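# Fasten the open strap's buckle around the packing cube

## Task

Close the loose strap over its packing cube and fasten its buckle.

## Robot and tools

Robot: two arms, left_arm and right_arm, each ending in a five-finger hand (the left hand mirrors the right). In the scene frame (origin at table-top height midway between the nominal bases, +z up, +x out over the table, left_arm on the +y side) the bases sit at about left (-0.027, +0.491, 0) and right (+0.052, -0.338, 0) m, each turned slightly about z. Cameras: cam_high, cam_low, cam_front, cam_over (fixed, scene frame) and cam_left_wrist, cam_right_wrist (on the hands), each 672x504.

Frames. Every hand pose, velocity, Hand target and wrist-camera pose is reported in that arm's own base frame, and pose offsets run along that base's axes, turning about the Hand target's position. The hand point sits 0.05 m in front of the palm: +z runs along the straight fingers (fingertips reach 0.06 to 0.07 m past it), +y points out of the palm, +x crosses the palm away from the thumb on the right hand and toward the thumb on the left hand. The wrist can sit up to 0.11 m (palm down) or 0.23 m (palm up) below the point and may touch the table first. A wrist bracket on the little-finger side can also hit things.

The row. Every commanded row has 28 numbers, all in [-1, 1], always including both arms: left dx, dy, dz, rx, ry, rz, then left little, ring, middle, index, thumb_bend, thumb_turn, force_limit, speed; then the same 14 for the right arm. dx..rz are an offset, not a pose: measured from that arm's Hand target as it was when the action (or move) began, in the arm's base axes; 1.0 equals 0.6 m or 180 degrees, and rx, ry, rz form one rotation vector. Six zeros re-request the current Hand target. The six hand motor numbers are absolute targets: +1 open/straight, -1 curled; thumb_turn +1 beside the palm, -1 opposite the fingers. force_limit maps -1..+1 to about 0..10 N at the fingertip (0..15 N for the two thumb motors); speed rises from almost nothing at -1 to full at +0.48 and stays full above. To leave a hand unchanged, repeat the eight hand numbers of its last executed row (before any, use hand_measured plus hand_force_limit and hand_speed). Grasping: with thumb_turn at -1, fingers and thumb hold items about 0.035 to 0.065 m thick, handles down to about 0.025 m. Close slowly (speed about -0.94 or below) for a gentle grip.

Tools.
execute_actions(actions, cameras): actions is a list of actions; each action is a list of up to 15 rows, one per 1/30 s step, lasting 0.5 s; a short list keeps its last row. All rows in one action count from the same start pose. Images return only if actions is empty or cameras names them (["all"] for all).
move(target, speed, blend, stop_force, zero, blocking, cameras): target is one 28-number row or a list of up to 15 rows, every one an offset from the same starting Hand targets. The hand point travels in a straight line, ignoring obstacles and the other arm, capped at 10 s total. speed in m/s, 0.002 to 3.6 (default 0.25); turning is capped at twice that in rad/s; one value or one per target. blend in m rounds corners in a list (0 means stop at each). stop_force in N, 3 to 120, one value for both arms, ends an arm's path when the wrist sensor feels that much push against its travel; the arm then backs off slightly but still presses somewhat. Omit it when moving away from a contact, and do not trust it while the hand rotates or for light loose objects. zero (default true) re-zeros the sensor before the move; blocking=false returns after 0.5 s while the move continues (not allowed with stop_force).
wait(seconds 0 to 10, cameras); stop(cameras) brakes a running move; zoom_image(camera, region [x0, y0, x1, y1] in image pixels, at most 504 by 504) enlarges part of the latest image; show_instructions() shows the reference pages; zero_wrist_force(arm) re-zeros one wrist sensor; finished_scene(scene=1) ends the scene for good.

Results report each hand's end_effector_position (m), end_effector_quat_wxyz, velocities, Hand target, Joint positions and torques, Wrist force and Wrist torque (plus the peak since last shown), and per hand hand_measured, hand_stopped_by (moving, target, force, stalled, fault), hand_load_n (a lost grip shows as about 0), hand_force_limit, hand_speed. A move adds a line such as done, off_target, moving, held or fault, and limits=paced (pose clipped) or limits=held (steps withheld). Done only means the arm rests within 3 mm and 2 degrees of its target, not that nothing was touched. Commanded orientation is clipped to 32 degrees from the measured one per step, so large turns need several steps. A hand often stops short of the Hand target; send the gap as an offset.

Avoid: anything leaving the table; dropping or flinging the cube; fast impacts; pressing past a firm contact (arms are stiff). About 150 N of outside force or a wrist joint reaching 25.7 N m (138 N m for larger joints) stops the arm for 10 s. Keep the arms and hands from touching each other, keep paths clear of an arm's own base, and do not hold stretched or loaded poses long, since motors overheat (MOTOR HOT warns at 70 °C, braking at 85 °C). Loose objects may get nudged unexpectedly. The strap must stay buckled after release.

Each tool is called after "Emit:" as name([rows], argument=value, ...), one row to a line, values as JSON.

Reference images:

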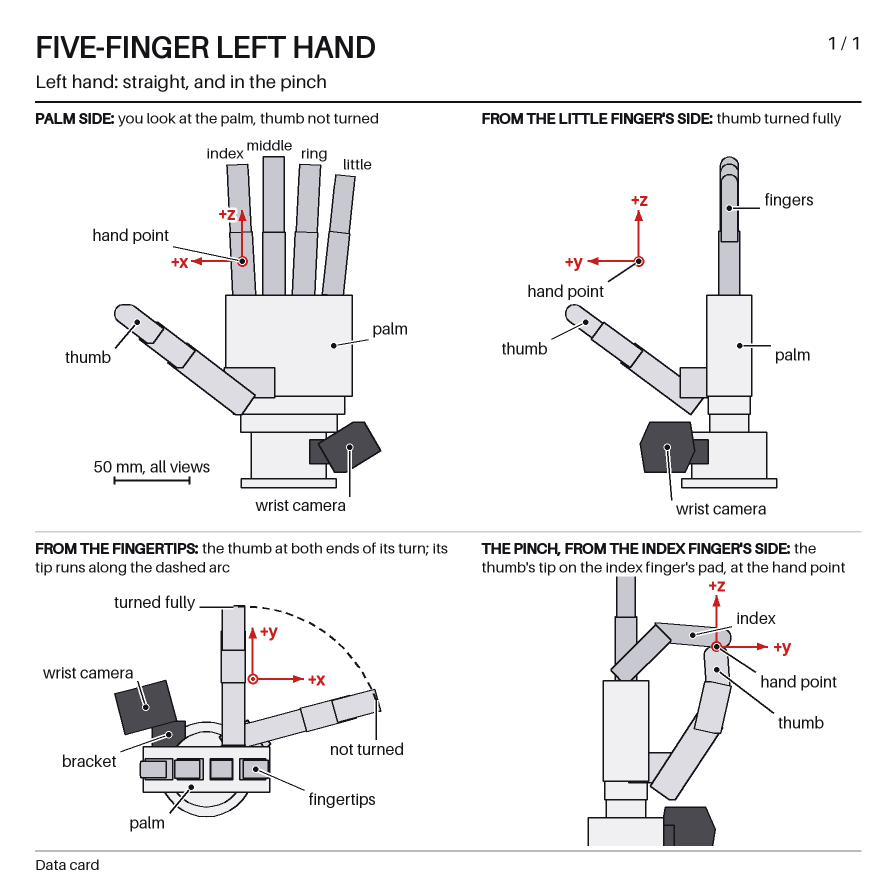

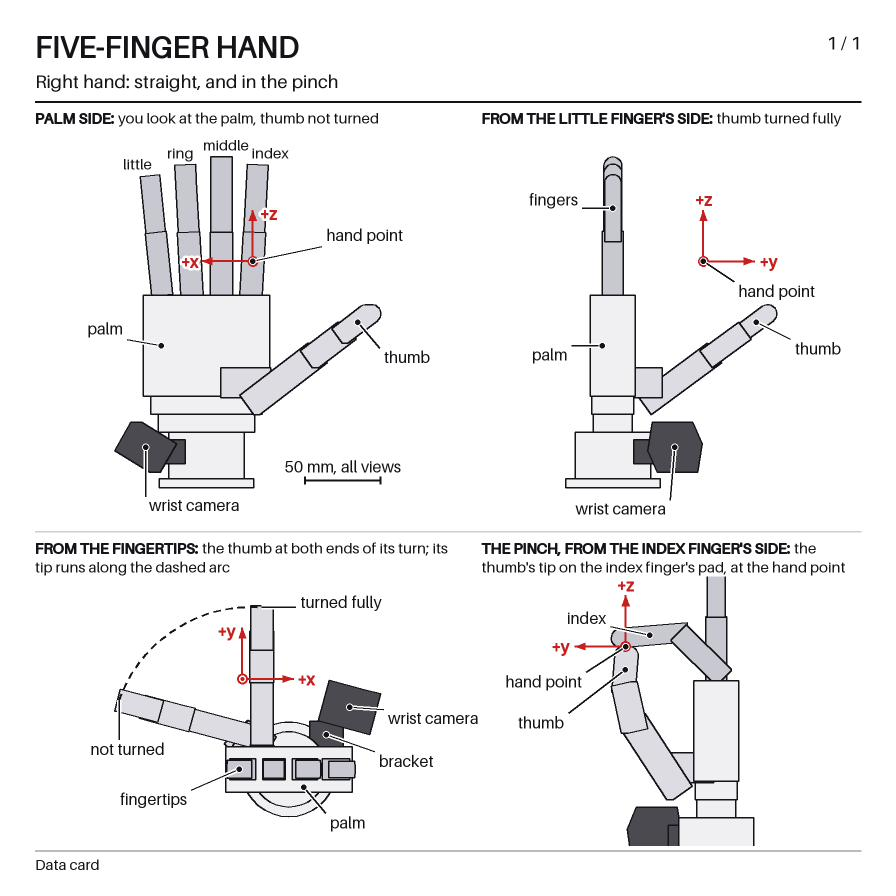

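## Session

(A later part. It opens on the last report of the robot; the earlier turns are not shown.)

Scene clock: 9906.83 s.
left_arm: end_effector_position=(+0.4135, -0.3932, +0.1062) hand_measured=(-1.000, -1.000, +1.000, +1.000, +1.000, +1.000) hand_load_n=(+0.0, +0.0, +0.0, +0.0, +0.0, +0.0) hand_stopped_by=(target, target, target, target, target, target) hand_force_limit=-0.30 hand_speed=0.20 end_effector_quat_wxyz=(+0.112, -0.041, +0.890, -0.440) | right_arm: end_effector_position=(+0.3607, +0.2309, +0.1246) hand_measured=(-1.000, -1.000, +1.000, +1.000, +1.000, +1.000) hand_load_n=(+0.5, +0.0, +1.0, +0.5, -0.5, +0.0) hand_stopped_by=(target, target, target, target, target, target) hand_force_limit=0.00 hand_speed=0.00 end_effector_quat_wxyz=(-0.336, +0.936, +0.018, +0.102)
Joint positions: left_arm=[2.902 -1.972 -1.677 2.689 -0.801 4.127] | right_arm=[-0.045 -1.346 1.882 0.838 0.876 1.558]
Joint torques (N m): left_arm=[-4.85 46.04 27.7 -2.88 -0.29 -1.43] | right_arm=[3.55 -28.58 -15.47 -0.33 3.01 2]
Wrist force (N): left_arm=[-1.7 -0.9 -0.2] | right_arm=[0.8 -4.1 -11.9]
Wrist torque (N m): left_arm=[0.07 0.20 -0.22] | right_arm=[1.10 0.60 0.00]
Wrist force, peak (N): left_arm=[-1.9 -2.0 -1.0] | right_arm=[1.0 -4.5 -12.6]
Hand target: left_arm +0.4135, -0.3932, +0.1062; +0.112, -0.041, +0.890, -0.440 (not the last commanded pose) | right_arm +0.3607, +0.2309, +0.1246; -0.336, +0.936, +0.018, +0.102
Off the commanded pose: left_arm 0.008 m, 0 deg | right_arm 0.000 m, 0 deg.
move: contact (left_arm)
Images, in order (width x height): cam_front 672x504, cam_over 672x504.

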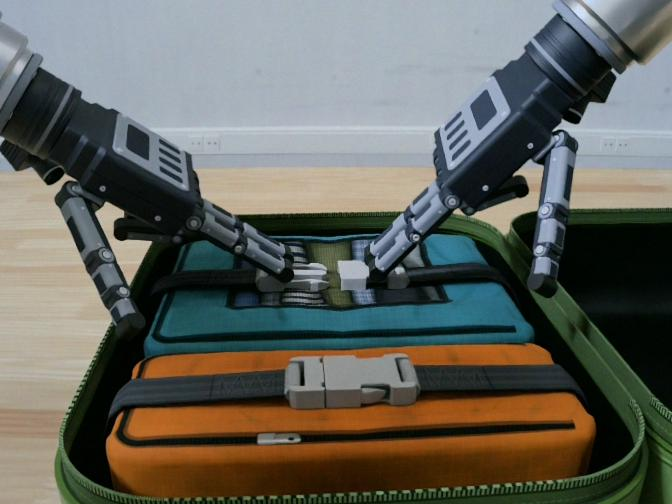

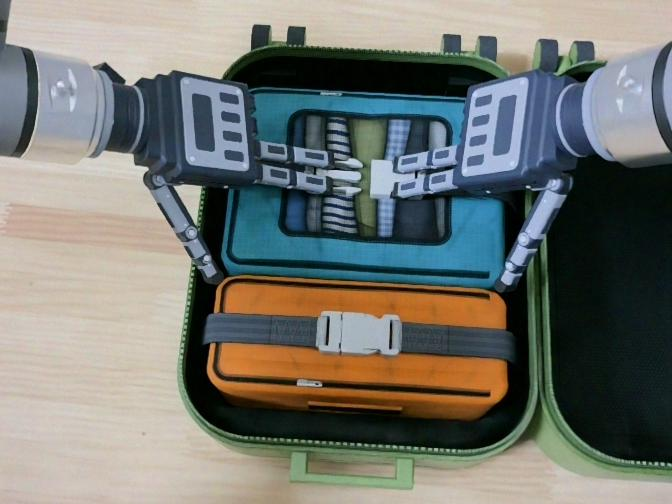

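Emit:
move([
  [0,0,0.0117,0,0,0,-1,-1,1,1,1,1,-0.3,0.2,0,0,0,0,0,0,-1,-1,1,1,1,1,0,0],
  [0,0.0067,0.0117,0,0,0,-1,-1,1,1,1,1,-0.3,0.2,0,0,0,0,0,0,-1,-1,1,1,1,1,0,0],
], speed=0.03, cameras=[])

Emit:
move(target=[0,0,-0.022,0,0,0,-1,-1,1,1,1,1,-0.3,0.2,0,0,0,0,0,0,-1,-1,1,1,1,1,0,0], speed=0.01, stop_force=3.5, cameras=["cam_over","cam_front"])

Emit:
zoom_image(camera="cam_over", region=[290, 145, 350, 205])

Emit:
zoom_image(camera="cam_over", region=[350, 155, 386, 201])

Emit:
zoom_image(camera="cam_front", region=[250, 240, 390, 305])

Emit:
zoom_image(camera="cam_front", region=[315, 250, 355, 296])

Scene clock: 9922.17 s.
left_arm: end_effector_position=(+0.4133, -0.3891, +0.1133) hand_measured=(-1.000, -1.000, +1.000, +1.000, +1.000, +1.000) hand_load_n=(+0.0, +0.0, +0.0, +0.0, +0.0, +0.0) hand_stopped_by=(target, target, target, target, target, target) hand_force_limit=-0.30 hand_speed=0.20 end_effector_quat_wxyz=(+0.112, -0.041, +0.890, -0.440) end_effector_velocity=(-0.001, -0.002, +0.001) end_effector_angular_velocity=(-0.003, +0.002, +0.000) | right_arm: end_effector_position=(+0.3607, +0.2309, +0.1246) hand_measured=(-1.000, -1.000, +1.000, +1.000, +1.000, +1.000) hand_load_n=(+0.0, +0.5, +0.5, +0.5, +0.0, +0.0) hand_stopped_by=(target, target, target, target, target, target) hand_force_limit=0.00 hand_speed=0.00 end_effector_quat_wxyz=(-0.336, +0.936, +0.018, +0.102)
Joint positions: left_arm=[2.911 -1.961 -1.675 2.668 -0.796 4.137] | right_arm=[-0.045 -1.346 1.882 0.838 0.876 1.558]
Joint velocities: left_arm=[-0.004 0 0.002 0.002 0.001 -0.007] | right_arm=[within noise]
Joint torques (N m): left_arm=[-6.53 27.6 29.99 0.11 -1.32 -1.64] | right_arm=[3.48 -26.61 -19.89 -0.24 3.02 2.02]
Wrist force (N): left_arm=[-1.4 1.3 2.0] | right_arm=[1.0 -3.9 -12.0]
Wrist torque (N m): left_arm=[-0.15 0.27 -0.22] | right_arm=[1.13 0.57 0.02]
Wrist force, peak (N): left_arm=[-1.4 1.4 1.9] | right_arm=[1.0 -4.3 -12.7]
Hand target: left_arm +0.4135, -0.3892, +0.1132; +0.112, -0.041, +0.890, -0.440 | right_arm +0.3607, +0.2309, +0.1246; -0.336, +0.936, +0.018, +0.102
Off the commanded pose: left_arm 0.000 m, 0 deg | right_arm 0.000 m, 0 deg.
move: done
No camera images: "cameras" was empty.

Scene clock: 9923.90 s.
left_arm: end_effector_position=(+0.4135, -0.3892, +0.1064) hand_measured=(-1.000, -1.000, +1.000, +1.000, +1.000, +1.000) hand_load_n=(+0.0, +0.0, +0.5, +0.0, +0.0, -0.5) hand_stopped_by=(target, target, target, target, target, target) hand_force_limit=-0.30 hand_speed=0.20 end_effector_quat_wxyz=(+0.112, -0.041, +0.890, -0.440) | right_arm: end_effector_position=(+0.3607, +0.2309, +0.1246) hand_measured=(-1.000, -1.000, +1.000, +1.000, +1.000, +1.000) hand_load_n=(+0.0, +0.0, +0.5, +0.5, +0.0, +0.0) hand_stopped_by=(target, target, target, target, target, target) hand_force_limit=0.00 hand_speed=0.00 end_effector_quat_wxyz=(-0.336, +0.936, +0.018, +0.102)
Joint positions: left_arm=[2.911 -1.969 -1.683 2.684 -0.796 4.137] | right_arm=[-0.045 -1.346 1.882 0.838 0.876 1.558]
Joint torques (N m): left_arm=[-5.81 46.37 28.25 -1.84 -1.68 -1.29] | right_arm=[2.92 -25.83 -20.1 -0.36 3.02 1.91]
Wrist force (N): left_arm=[-1.9 -0.9 -0.5] | right_arm=[0.8 -4.0 -12.1]
Wrist torque (N m): left_arm=[0.10 0.21 -0.19] | right_arm=[1.13 0.60 0.00]
Wrist force, peak (N): left_arm=[-1.9 -2.2 -1.3] | right_arm=[1.1 -4.7 -12.6]
Hand target: left_arm +0.4135, -0.3892, +0.1064; +0.112, -0.041, +0.890, -0.440 (not the last commanded pose) | right_arm +0.3607, +0.2309, +0.1246; -0.336, +0.936, +0.018, +0.102
Off the commanded pose: left_arm 0.006 m, 0 deg | right_arm 0.000 m, 0 deg.
move: contact (left_arm)
Images, in order (width x height): cam_front 672x504, cam_over 672x504.

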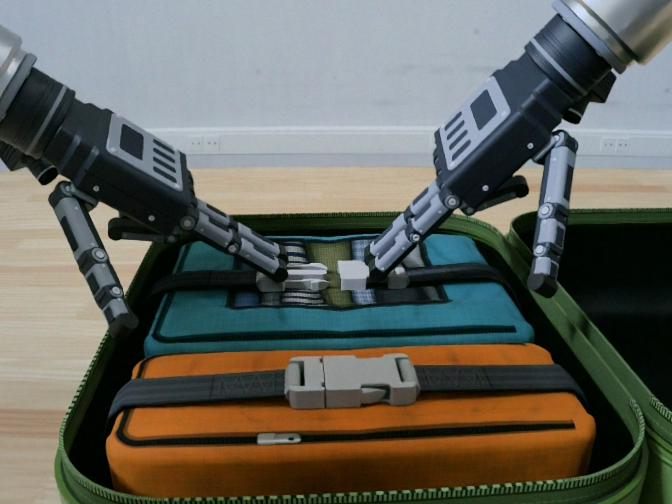

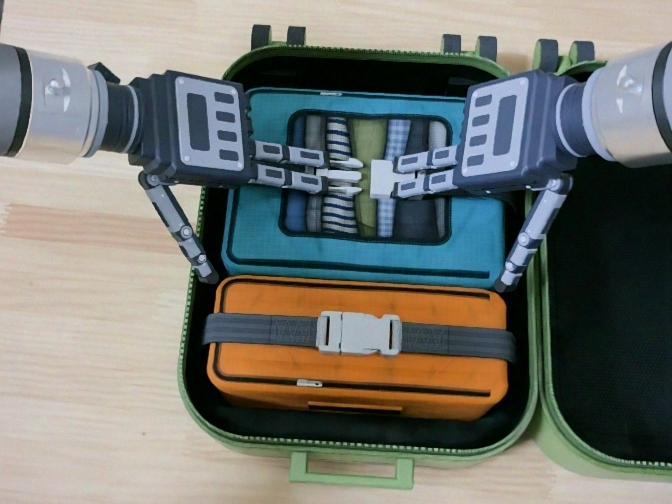

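Scaled by 8.400.

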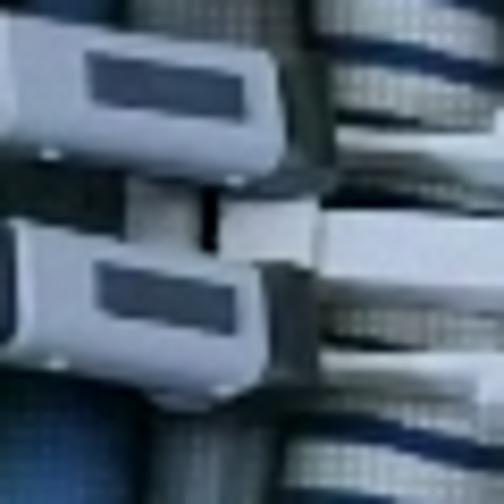

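Scaled by 10.957.

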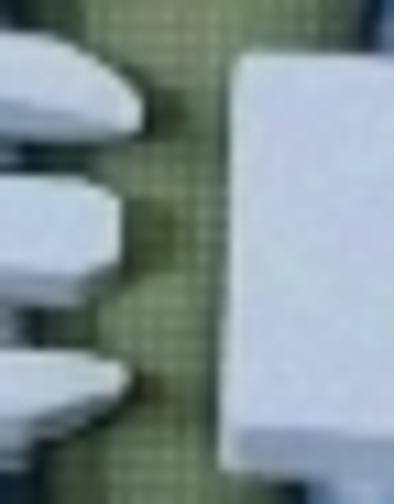

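Scaled by 3.600.

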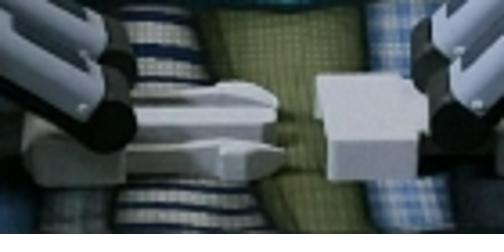

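Scaled by 10.957.

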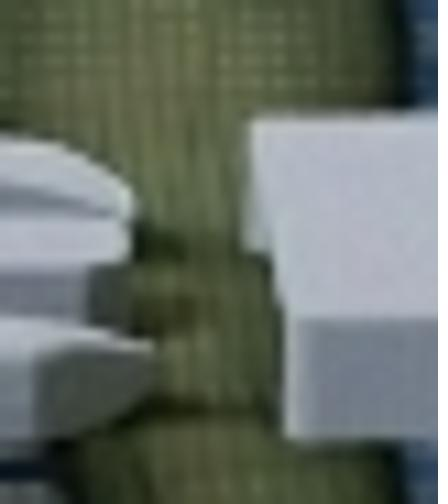

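Emit:
move([
  [0,0,-0.0017,0,0,0,-1,-1,1,1,1,1,-0.3,0.2,0,0,0,0,0,0,-1,-1,1,1,1,1,0,0],
  [0,-0.00917,-0.0017,0,0,0,-1,-1,1,1,1,1,-0.3,0.2,0,0,0,0,0,0,-1,-1,1,1,1,1,0,0],
], speed=0.01, cameras=["cam_over","cam_front"])

Emit:
zoom_image(camera="cam_over", region=[290, 145, 350, 205])

Emit:
zoom_image(camera="cam_over", region=[350, 155, 386, 201])

Emit:
zoom_image(camera="cam_front", region=[250, 240, 390, 305])

Emit:
zoom_image(camera="cam_front", region=[315, 250, 355, 296])

Scene clock: 9941.90 s.
left_arm: end_effector_position=(+0.4135, -0.3948, +0.1054) hand_measured=(-1.000, -1.000, +1.000, +1.000, +1.000, +1.000) hand_load_n=(+0.0, +0.0, +0.0, +0.5, -0.5, +0.0) hand_stopped_by=(target, target, target, target, target, target) hand_force_limit=-0.30 hand_speed=0.20 end_effector_quat_wxyz=(+0.112, -0.041, +0.890, -0.440) | right_arm: end_effector_position=(+0.3607, +0.2309, +0.1246) hand_measured=(-1.000, -1.000, +1.000, +1.000, +1.000, +1.000) hand_load_n=(+0.0, +0.0, +1.0, +0.5, -0.5, +0.0) hand_stopped_by=(target, target, target, target, target, target) hand_force_limit=0.00 hand_speed=0.00 end_effector_quat_wxyz=(-0.336, +0.936, +0.018, +0.102)
Joint positions: left_arm=[2.898 -1.974 -1.676 2.693 -0.803 4.122] | right_arm=[-0.045 -1.346 1.882 0.838 0.876 1.558]
Joint torques (N m): left_arm=[3.1 26.1 18.29 -0.6 -1.27 0.76] | right_arm=[3.19 -24 -20.58 -0.33 3.04 1.86]
Wrist force (N): left_arm=[-2.4 -2.3 -2.4] | right_arm=[0.9 -4.2 -12.2]
Wrist torque (N m): left_arm=[0.22 0.14 -0.15] | right_arm=[1.11 0.59 0.00]
Wrist force, peak (N): left_arm=[-2.6 -2.8 -2.6] | right_arm=[0.9 -4.5 -12.7]
Hand target: left_arm +0.4135, -0.3947, +0.1054; +0.112, -0.041, +0.890, -0.440 | right_arm +0.3607, +0.2309, +0.1246; -0.336, +0.936, +0.018, +0.102
Off the commanded pose: left_arm 0.000 m, 0 deg | right_arm 0.000 m, 0 deg.
move: done
Images, in order (width x height): cam_front 672x504, cam_over 672x504.

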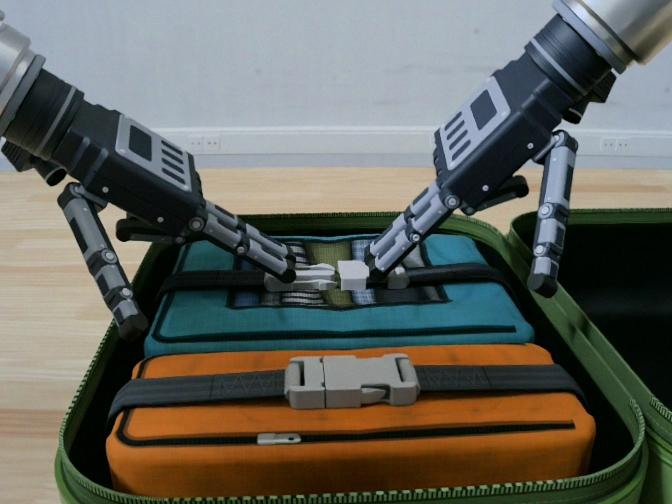

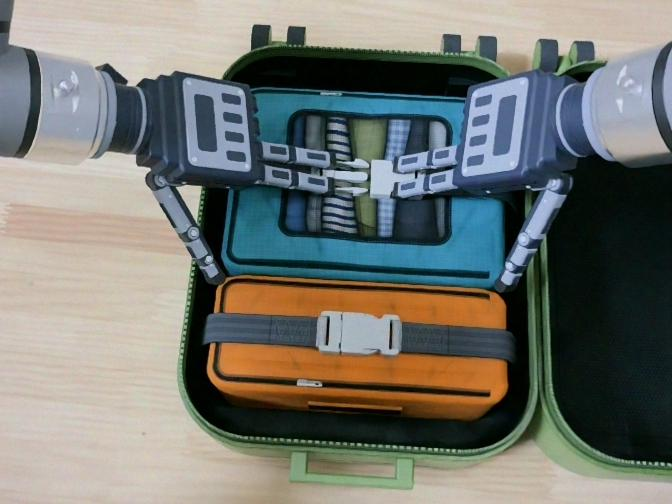

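Scaled by 8.400.

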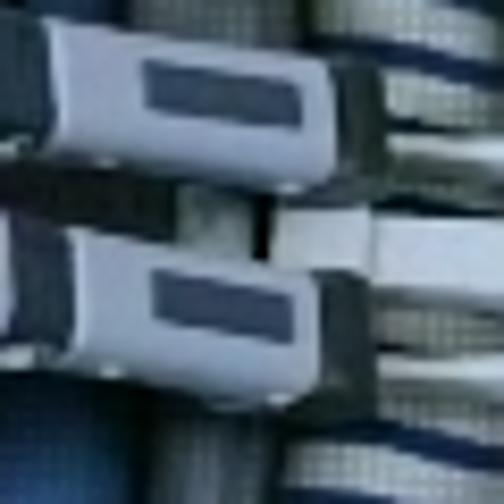

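Scaled by 10.957.

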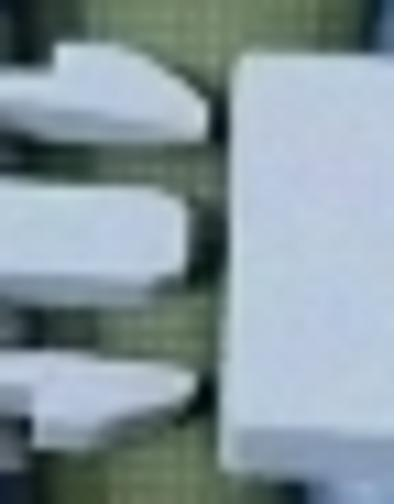

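Scaled by 3.600.

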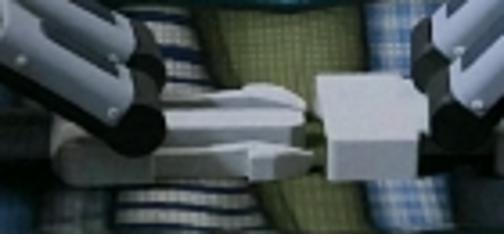

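Scaled by 10.957.

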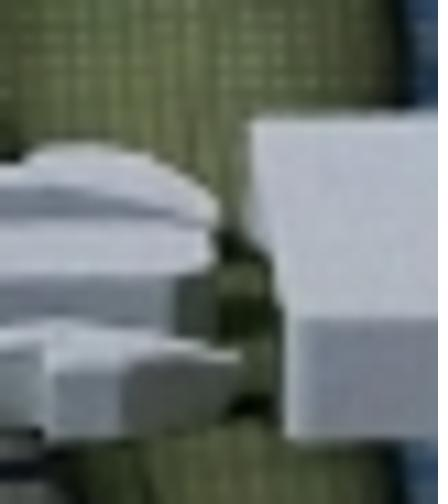

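Emit:
zoom_image(camera="cam_over", region=[350, 155, 374, 179])

Emit:
zoom_image(camera="cam_over", region=[350, 179, 374, 203])

Scaled by 21.000.

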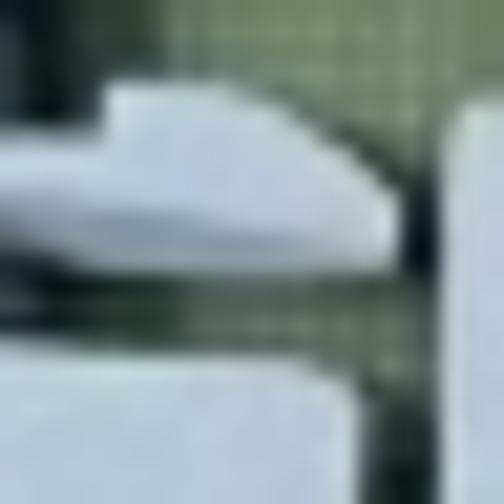

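Scaled by 21.000.

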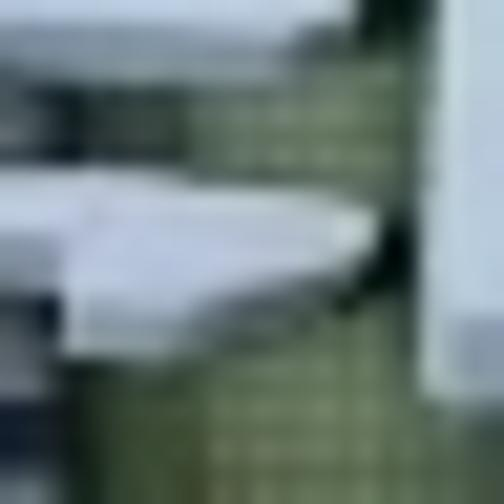

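Emit:
move([
  [-0.0015,0,-0.0002,0,0,0,-1,-1,1,1,1,1,-0.3,0.2,0,0,0,0,0,0,-1,-1,1,1,1,1,0,0],
  [-0.0015,-0.005,-0.0004,0,0,0,-1,-1,1,1,1,1,-0.3,0.2,0,0,0,0,0,0,-1,-1,1,1,1,1,0,0],
], speed=0.01, cameras=["cam_over","cam_front"])

Emit:
zoom_image(camera="cam_over", region=[290, 145, 350, 205])

Emit:
zoom_image(camera="cam_over", region=[350, 155, 386, 201])

Emit:
zoom_image(camera="cam_front", region=[250, 240, 390, 305])

Emit:
zoom_image(camera="cam_front", region=[315, 250, 355, 296])

Scene clock: 9978.70 s.
left_arm: end_effector_position=(+0.4126, -0.3978, +0.1052) hand_measured=(-1.000, -1.000, +1.000, +1.000, +1.000, +1.000) hand_load_n=(+0.0, +0.0, +0.5, +0.0, +0.0, -0.5) hand_stopped_by=(target, target, target, target, target, target) hand_force_limit=-0.30 hand_speed=0.20 end_effector_quat_wxyz=(+0.112, -0.041, +0.890, -0.440) | right_arm: end_effector_position=(+0.3607, +0.2309, +0.1246) hand_measured=(-1.000, -1.000, +1.000, +1.000, +1.000, +1.000) hand_load_n=(+0.0, +0.0, +1.0, +0.5, +0.0, +0.0) hand_stopped_by=(target, target, target, target, target, target) hand_force_limit=0.00 hand_speed=0.00 end_effector_quat_wxyz=(-0.336, +0.936, +0.018, +0.102)
Joint positions: left_arm=[2.891 -1.975 -1.674 2.697 -0.808 4.114] | right_arm=[-0.045 -1.346 1.882 0.838 0.876 1.558]
Joint torques (N m): left_arm=[2.35 23.41 20.19 -0.63 -1.26 0.65] | right_arm=[2.88 -22.17 -20.17 -0.17 3 1.78]
Wrist force (N): left_arm=[-2.7 -1.8 -3.5] | right_arm=[0.9 -3.9 -12.2]
Wrist torque (N m): left_arm=[0.31 0.11 -0.17] | right_arm=[1.14 0.58 0.01]
Wrist force, peak (N): left_arm=[-2.9 -2.6 -3.7] | right_arm=[1.0 -4.7 -12.7]
Hand target: left_arm +0.4126, -0.3977, +0.1051; +0.112, -0.041, +0.890, -0.440 | right_arm +0.3607, +0.2309, +0.1246; -0.336, +0.936, +0.018, +0.102
Off the commanded pose: left_arm 0.000 m, 0 deg | right_arm 0.000 m, 0 deg.
move: done
Images, in order (width x height): cam_front 672x504, cam_over 672x504.

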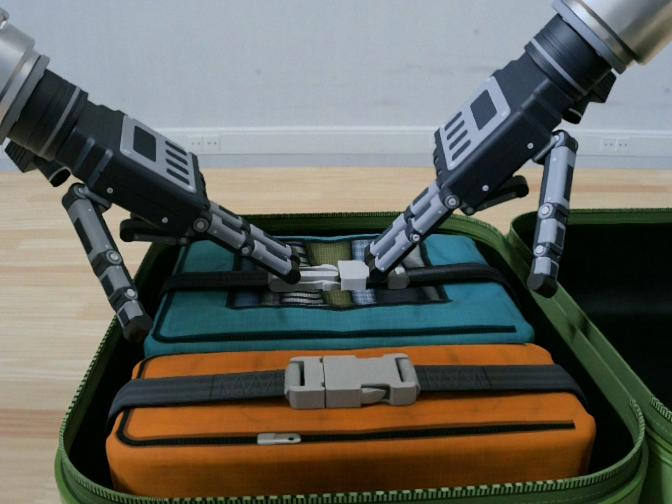

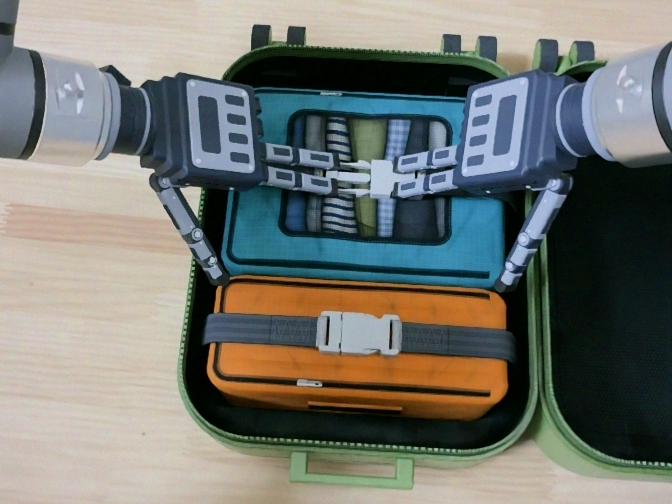

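Scaled by 8.400.

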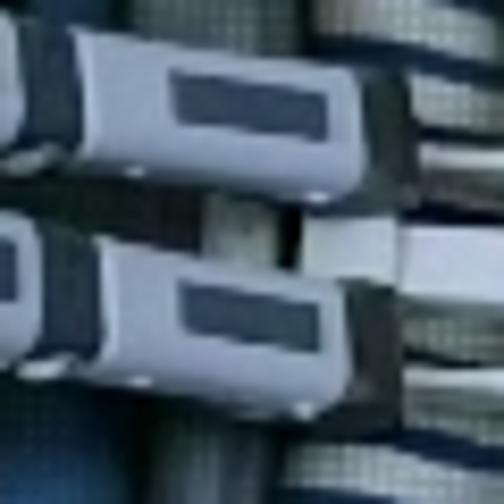

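Scaled by 10.957.

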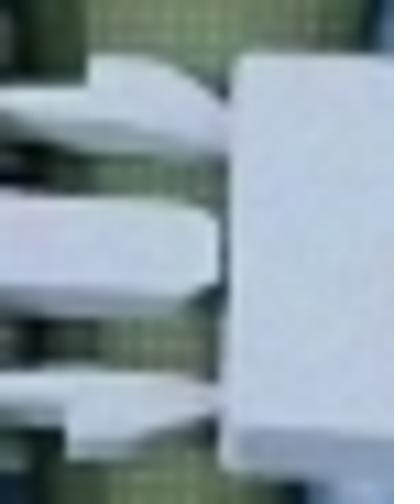

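Scaled by 3.600.

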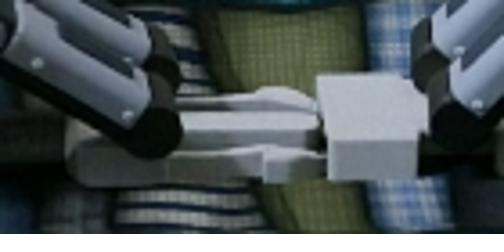

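Scaled by 10.957.

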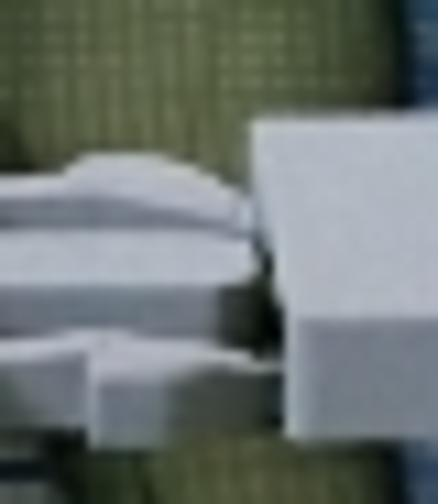

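Emit:
move(target=[-0.0002,-0.0035,-0.0007,0,0,0,-1,-1,1,1,1,1,-0.3,0.2,0,0,0,0,0,0,-1,-1,1,1,1,1,0,0], speed=0.01, cameras=["cam_over","cam_front"])

Emit:
zoom_image(camera="cam_over", region=[290, 145, 350, 205])

Emit:
zoom_image(camera="cam_over", region=[350, 155, 386, 201])

Emit:
zoom_image(camera="cam_front", region=[250, 240, 390, 305])

Emit:
zoom_image(camera="cam_front", region=[315, 250, 355, 296])

Scene clock: 9999.23 s.
left_arm: end_effector_position=(+0.4125, -0.3998, +0.1047) hand_measured=(-1.000, -1.000, +1.000, +1.000, +1.000, +1.000) hand_load_n=(+0.0, +0.5, +0.0, +0.0, +0.0, -0.5) hand_stopped_by=(target, target, target, target, target, target) hand_force_limit=-0.30 hand_speed=0.20 end_effector_quat_wxyz=(+0.112, -0.041, +0.890, -0.440) | right_arm: end_effector_position=(+0.3607, +0.2309, +0.1246) hand_measured=(-1.000, -1.000, +1.000, +1.000, +1.000, +1.000) hand_load_n=(+0.0, +0.0, +0.5, +0.5, +0.0, +0.0) hand_stopped_by=(target, target, target, target, target, target) hand_force_limit=0.00 hand_speed=0.00 end_effector_quat_wxyz=(-0.336, +0.936, +0.018, +0.102)
Joint positions: left_arm=[2.886 -1.976 -1.671 2.7 -0.81 4.109] | right_arm=[-0.045 -1.346 1.882 0.838 0.876 1.558]
Joint torques (N m): left_arm=[-0.59 22.14 23.88 -0.24 -1.88 -0.67] | right_arm=[3 -20.52 -20.42 -0.29 2.35 1.79]
Wrist force (N): left_arm=[-3.1 -2.8 -5.2] | right_arm=[1.0 -4.2 -12.5]
Wrist torque (N m): left_arm=[0.38 0.09 -0.18] | right_arm=[1.09 0.60 0.01]
Wrist force, peak (N): left_arm=[-3.1 -2.8 -5.2] | right_arm=[1.1 -4.6 -12.7]
Hand target: left_arm +0.4125, -0.3998, +0.1047; +0.112, -0.041, +0.890, -0.440 | right_arm +0.3607, +0.2309, +0.1246; -0.336, +0.936, +0.018, +0.102
Off the commanded pose: left_arm 0.000 m, 0 deg | right_arm 0.000 m, 0 deg.
move: done
Images, in order (width x height): cam_front 672x504, cam_over 672x504.

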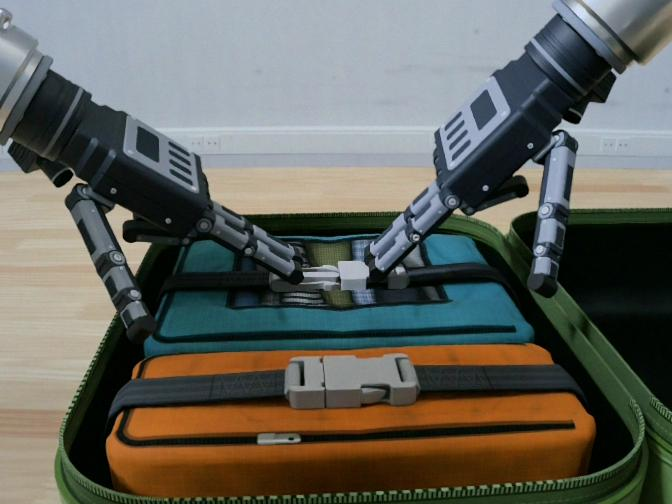

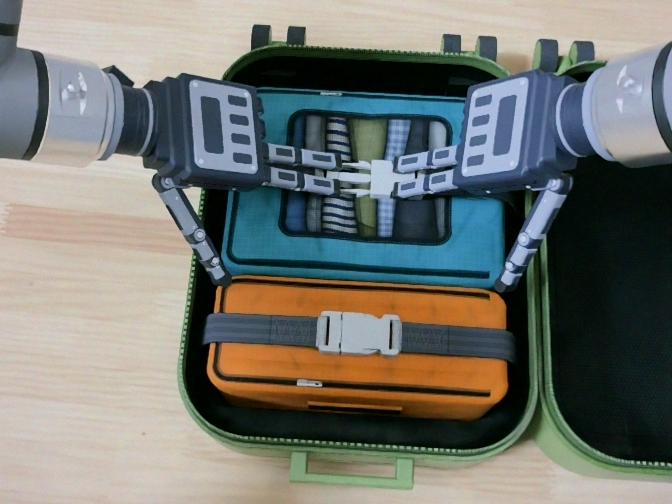

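Scaled by 8.400.

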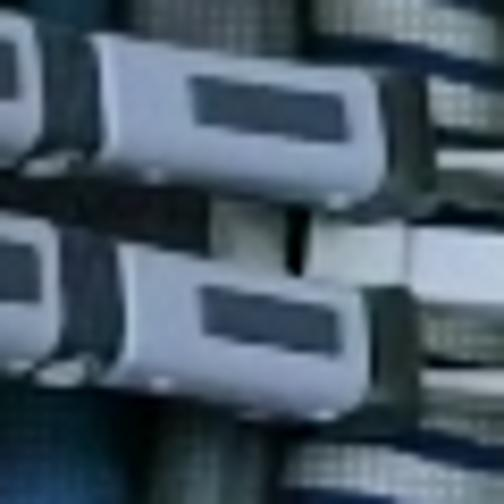

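Scaled by 10.957.

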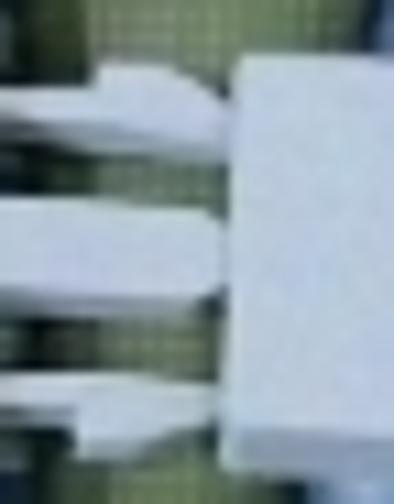

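Scaled by 3.600.

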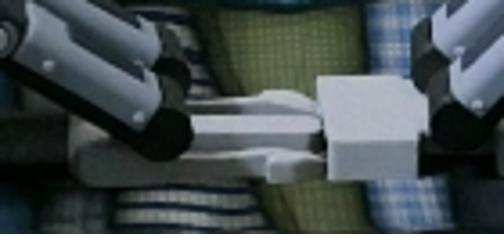

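Scaled by 10.957.

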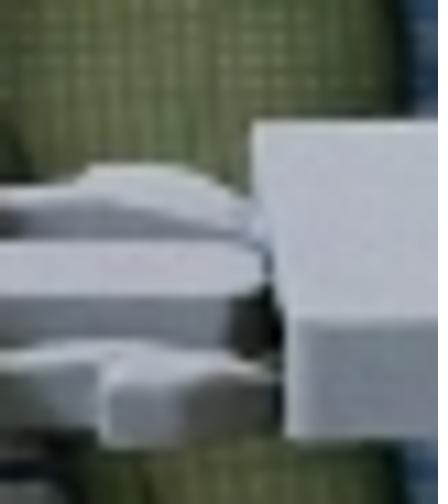

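Emit:
zoom_image(camera="cam_over", region=[306, 150, 356, 200])

Emit:
zoom_image(camera="cam_front", region=[265, 250, 325, 300])

Scaled by 10.080.

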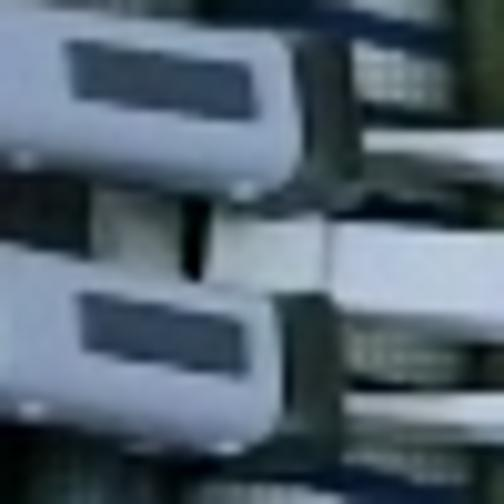

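Scaled by 8.400.

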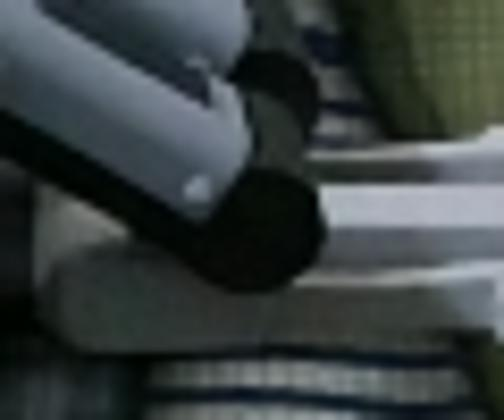

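Emit:
move([
  [0,0,0.0667,0,0,0,-1,-1,1,1,1,1,-0.3,0.2,0,0,0,0,0,0,-1,-1,1,1,1,1,0,0],
  [0.024,0.0233,0.0667,0,0,0,-1,-1,-1,1,1,1,-0.3,0.2,0,0,0,0,0,0,-1,-1,1,1,1,1,0,0],
], speed=0.08, cameras=[])

Emit:
move(target=[0,0,-0.05,0,0,0,-1,-1,-1,1,1,1,-0.3,0.2,0,0,0,0,0,0,-1,-1,1,1,1,1,0,0], speed=0.05, cameras=["cam_over","cam_front"])

Emit:
zoom_image(camera="cam_over", region=[290, 145, 350, 205])

Emit:
zoom_image(camera="cam_over", region=[350, 155, 386, 201])

Emit:
zoom_image(camera="cam_front", region=[250, 240, 390, 305])

Scene clock: 10057.90 s.
left_arm: end_effector_position=(+0.4269, -0.3858, +0.1447) hand_measured=(-1.000, -1.000, -1.000, +1.000, +1.000, +1.000) hand_load_n=(+0.0, +0.0, +0.0, +0.0, +0.0, +0.0) hand_stopped_by=(target, target, target, target, target, target) hand_force_limit=-0.30 hand_speed=0.20 end_effector_quat_wxyz=(+0.112, -0.041, +0.890, -0.440) | right_arm: end_effector_position=(+0.3607, +0.2309, +0.1246) hand_measured=(-1.000, -1.000, +1.000, +1.000, +1.000, +1.000) hand_load_n=(+0.0, +0.0, +1.0, +0.5, +0.0, +0.0) hand_stopped_by=(target, target, target, target, target, target) hand_force_limit=0.00 hand_speed=0.00 end_effector_quat_wxyz=(-0.336, +0.936, +0.018, +0.102)
Joint positions: left_arm=[2.925 -1.953 -1.6 2.573 -0.788 4.154] | right_arm=[-0.045 -1.346 1.882 0.838 0.876 1.558]
Joint torques (N m): left_arm=[3.2 48.07 9.94 -2.95 -1.2 1.94] | right_arm=[2.54 -18.31 -20.25 -0.27 -0.41 1.59]
Wrist force (N): left_arm=[-1.5 1.1 1.6] | right_arm=[1.0 -4.6 -11.8]
Wrist torque (N m): left_arm=[-0.16 0.30 -0.14] | right_arm=[1.10 0.57 0.00]
Wrist force, peak (N): left_arm=[-3.1 -2.9 -5.5] | right_arm=[1.0 -4.2 -12.7]
Hand target: left_arm +0.4269, -0.3858, +0.1447; +0.112, -0.041, +0.890, -0.440 | right_arm +0.3607, +0.2309, +0.1246; -0.336, +0.936, +0.018, +0.102
Off the commanded pose: left_arm 0.000 m, 0 deg | right_arm 0.000 m, 0 deg.
move: done
No camera images: "cameras" was empty.

Scene clock: 10058.80 s.
left_arm: end_effector_position=(+0.4268, -0.3858, +0.1145) hand_measured=(-1.000, -1.000, -1.000, +1.000, +1.000, +1.000) hand_load_n=(+0.0, +0.0, +0.0, +0.0, +0.0, -0.5) hand_stopped_by=(target, target, target, target, target, target) hand_force_limit=-0.30 hand_speed=0.20 end_effector_quat_wxyz=(+0.112, -0.041, +0.890, -0.440) end_effector_velocity=(+0.000, +0.000, +0.002) end_effector_angular_velocity=(-0.001, +0.002, +0.002) | right_arm: end_effector_position=(+0.3607, +0.2309, +0.1246) hand_measured=(-1.000, -1.000, +1.000, +1.000, +1.000, +1.000) hand_load_n=(+0.0, +0.0, +1.0, +0.5, +0.0, +0.0) hand_stopped_by=(target, target, target, target, target, target) hand_force_limit=0.00 hand_speed=0.00 end_effector_quat_wxyz=(-0.336, +0.936, +0.018, +0.102)
Joint positions: left_arm=[2.925 -1.984 -1.64 2.644 -0.788 4.154] | right_arm=[-0.045 -1.346 1.882 0.838 0.876 1.558]
Joint velocities: left_arm=[0 0.002 0.003 -0.005 0 -0.003] | right_arm=[within noise]
Joint torques (N m): left_arm=[2.27 48.54 29.48 -3.1 -0.49 -1.42] | right_arm=[2.79 -17.3 -20.41 -0.24 -0.25 1.53]
Wrist force (N): left_arm=[-1.4 1.5 1.9] | right_arm=[0.8 -4.6 -11.9]
Wrist torque (N m): left_arm=[-0.11 0.28 -0.18] | right_arm=[1.10 0.60 -0.01]
Wrist force, peak (N): left_arm=[-1.5 1.8 2.1] | right_arm=[0.9 -5.1 -12.3]
Hand target: left_arm +0.4269, -0.3858, +0.1147; +0.112, -0.041, +0.890, -0.440 | right_arm +0.3607, +0.2309, +0.1246; -0.336, +0.936, +0.018, +0.102
Off the commanded pose: left_arm 0.000 m, 0 deg | right_arm 0.000 m, 0 deg.
move: done
Images, in order (width x height): cam_front 672x504, cam_over 672x504.

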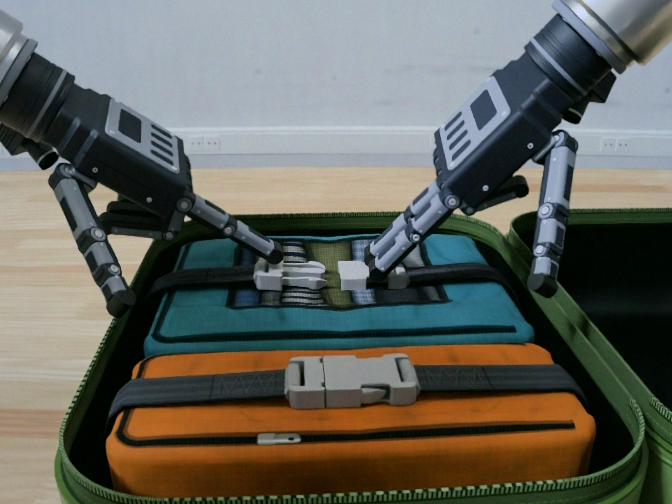

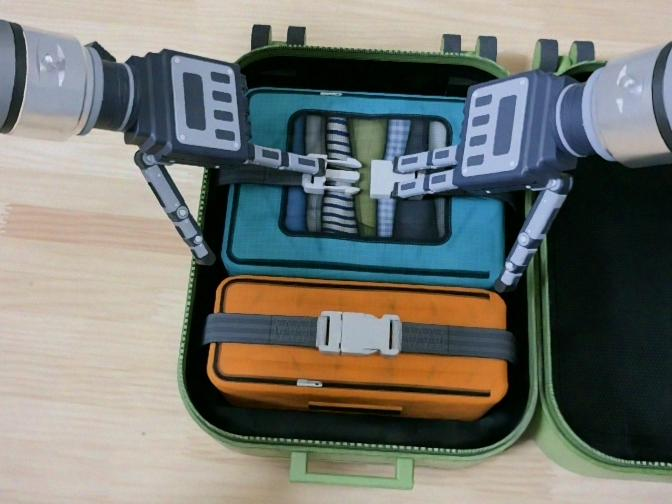

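Scaled by 8.400.

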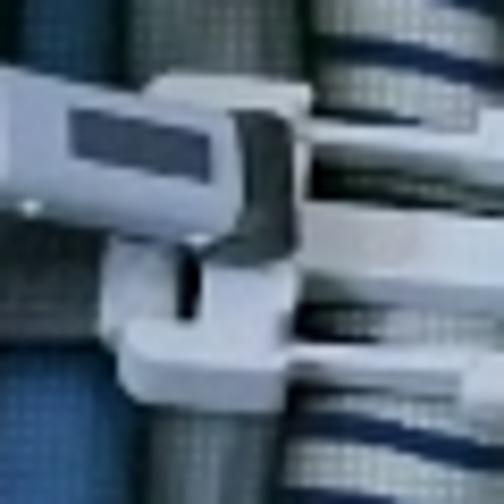

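Scaled by 10.957.

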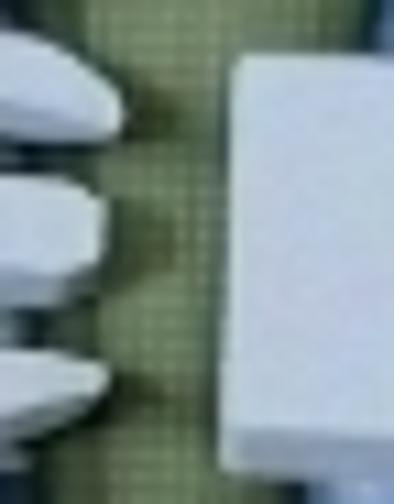

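Scaled by 3.600.

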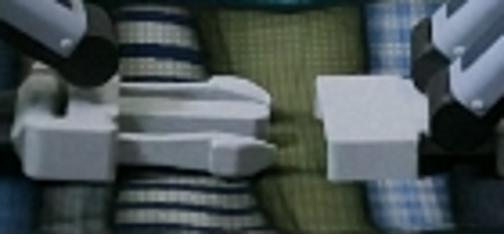

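Emit:
move(target=[0.0043,0.0132,0,0,0,0,-1,-1,-1,1,1,1,-0.3,0.2,0,0,0,0,0,0,-1,-1,1,1,1,1,0,0], speed=0.03, cameras=[])

Emit:
move(target=[0,0,-0.03,0,0,0,-1,-1,-1,1,1,1,-0.3,0.2,0,0,0,0,0,0,-1,-1,1,1,1,1,0,0], speed=0.01, stop_force=3, cameras=["cam_over","cam_front"])

Emit:
zoom_image(camera="cam_over", region=[290, 145, 350, 205])

Emit:
zoom_image(camera="cam_over", region=[350, 155, 386, 201])

Emit:
zoom_image(camera="cam_front", region=[250, 240, 390, 305])

Scene clock: 10085.07 s.
left_arm: end_effector_position=(+0.4294, -0.3778, +0.1148) hand_measured=(-1.000, -1.000, -1.000, +1.000, +1.000, +1.000) hand_load_n=(+0.0, +0.0, +0.0, +0.0, +0.0, +0.0) hand_stopped_by=(target, target, target, target, target, target) hand_force_limit=-0.30 hand_speed=0.20 end_effector_quat_wxyz=(+0.112, -0.041, +0.890, -0.440) | right_arm: end_effector_position=(+0.3607, +0.2309, +0.1246) hand_measured=(-1.000, -1.000, +1.000, +1.000, +1.000, +1.000) hand_load_n=(+0.0, +0.0, +0.5, +0.5, +0.0, -0.5) hand_stopped_by=(target, target, target, target, target, target) hand_force_limit=0.00 hand_speed=0.00 end_effector_quat_wxyz=(-0.336, +0.936, +0.018, +0.102)
Joint positions: left_arm=[2.944 -1.983 -1.644 2.632 -0.777 4.177] | right_arm=[-0.045 -1.346 1.882 0.838 0.876 1.558]
Joint torques (N m): left_arm=[-5.55 46.13 13.83 -0.05 0.51 -1.57] | right_arm=[2.49 -16.44 -20.41 -0.3 0.71 1.55]
Wrist force (N): left_arm=[-1.5 1.4 1.9] | right_arm=[0.9 -4.7 -11.8]
Wrist torque (N m): left_arm=[-0.12 0.31 -0.25] | right_arm=[1.09 0.59 -0.01]
Wrist force, peak (N): left_arm=[-1.6 1.3 2.1] | right_arm=[0.9 -5.0 -12.4]
Hand target: left_arm +0.4294, -0.3779, +0.1147; +0.112, -0.041, +0.890, -0.440 | right_arm +0.3607, +0.2309, +0.1246; -0.336, +0.936, +0.018, +0.102
Off the commanded pose: left_arm 0.000 m, 0 deg | right_arm 0.000 m, 0 deg.
move: done
No camera images: "cameras" was empty.

Scene clock: 10087.17 s.
left_arm: end_effector_position=(+0.4294, -0.3779, +0.1044) hand_measured=(-1.000, -1.000, -1.000, +1.000, +1.000, +1.000) hand_load_n=(+0.0, +0.0, +0.0, +0.0, -0.5, +0.0) hand_stopped_by=(target, target, target, target, target, target) hand_force_limit=-0.30 hand_speed=0.20 end_effector_quat_wxyz=(+0.112, -0.041, +0.890, -0.440) | right_arm: end_effector_position=(+0.3607, +0.2309, +0.1246) hand_measured=(-1.000, -1.000, +1.000, +1.000, +1.000, +1.000) hand_load_n=(+0.0, +0.0, +0.5, +0.5, +0.0, +0.0) hand_stopped_by=(target, target, target, target, target, target) hand_force_limit=0.00 hand_speed=0.00 end_effector_quat_wxyz=(-0.336, +0.936, +0.018, +0.102)
Joint positions: left_arm=[2.944 -1.995 -1.656 2.656 -0.777 4.177] | right_arm=[-0.045 -1.346 1.882 0.838 0.876 1.558]
Joint torques (N m): left_arm=[-6 47.36 28.48 -1.92 -1.61 -1.3] | right_arm=[2.78 -15.14 -20.11 -0.19 1.3 1.42]
Wrist force (N): left_arm=[-2.1 -0.7 -0.1] | right_arm=[0.6 -4.4 -11.7]
Wrist torque (N m): left_arm=[0.10 0.36 -0.28] | right_arm=[1.12 0.62 -0.01]
Wrist force, peak (N): left_arm=[-2.1 -1.7 -1.3] | right_arm=[0.9 -5.1 -12.4]
Hand target: left_arm +0.4294, -0.3779, +0.1044; +0.112, -0.041, +0.890, -0.440 (not the last commanded pose) | right_arm +0.3607, +0.2309, +0.1246; -0.336, +0.936, +0.018, +0.102
Off the commanded pose: left_arm 0.008 m, 0 deg | right_arm 0.000 m, 0 deg.
move: contact (left_arm)
Images, in order (width x height): cam_front 672x504, cam_over 672x504.

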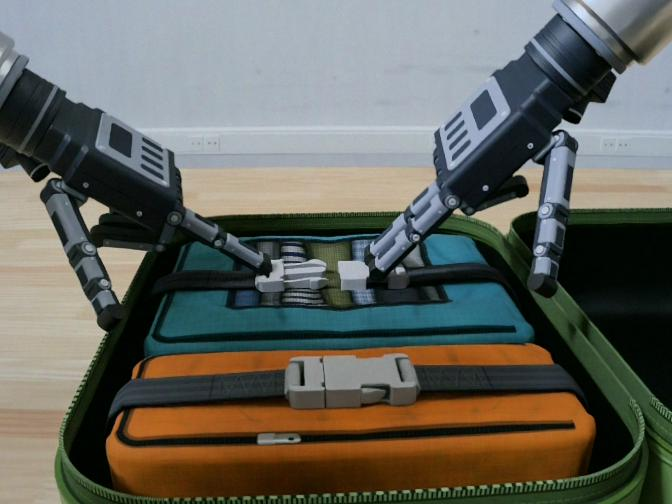

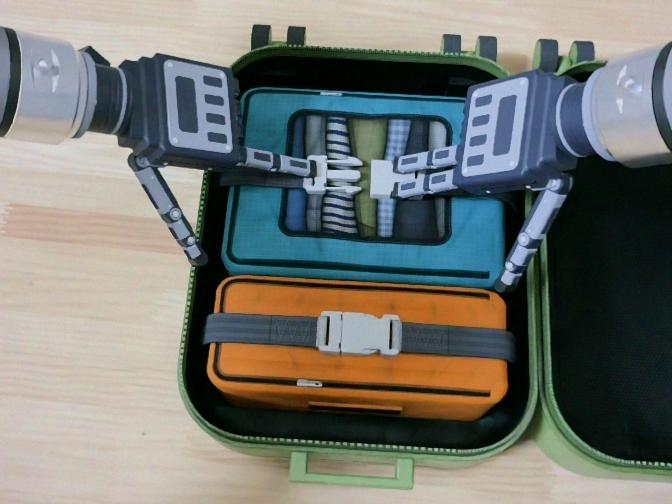

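Scaled by 8.400.

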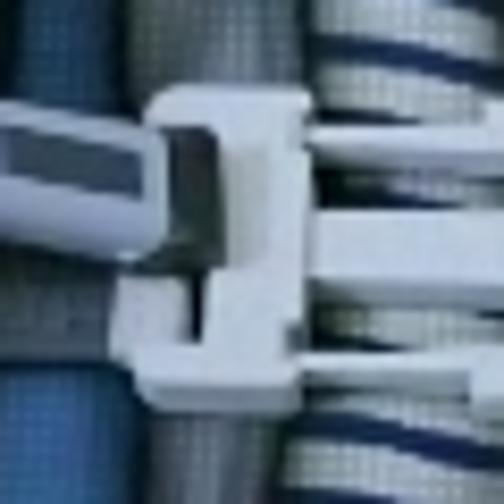

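Scaled by 10.957.

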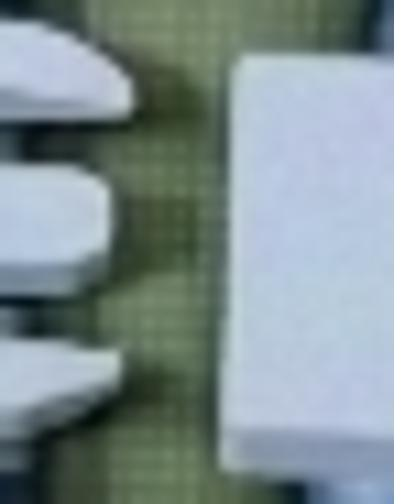

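Scaled by 3.600.

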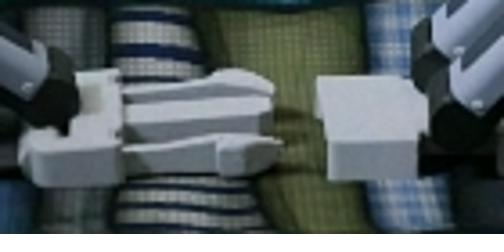

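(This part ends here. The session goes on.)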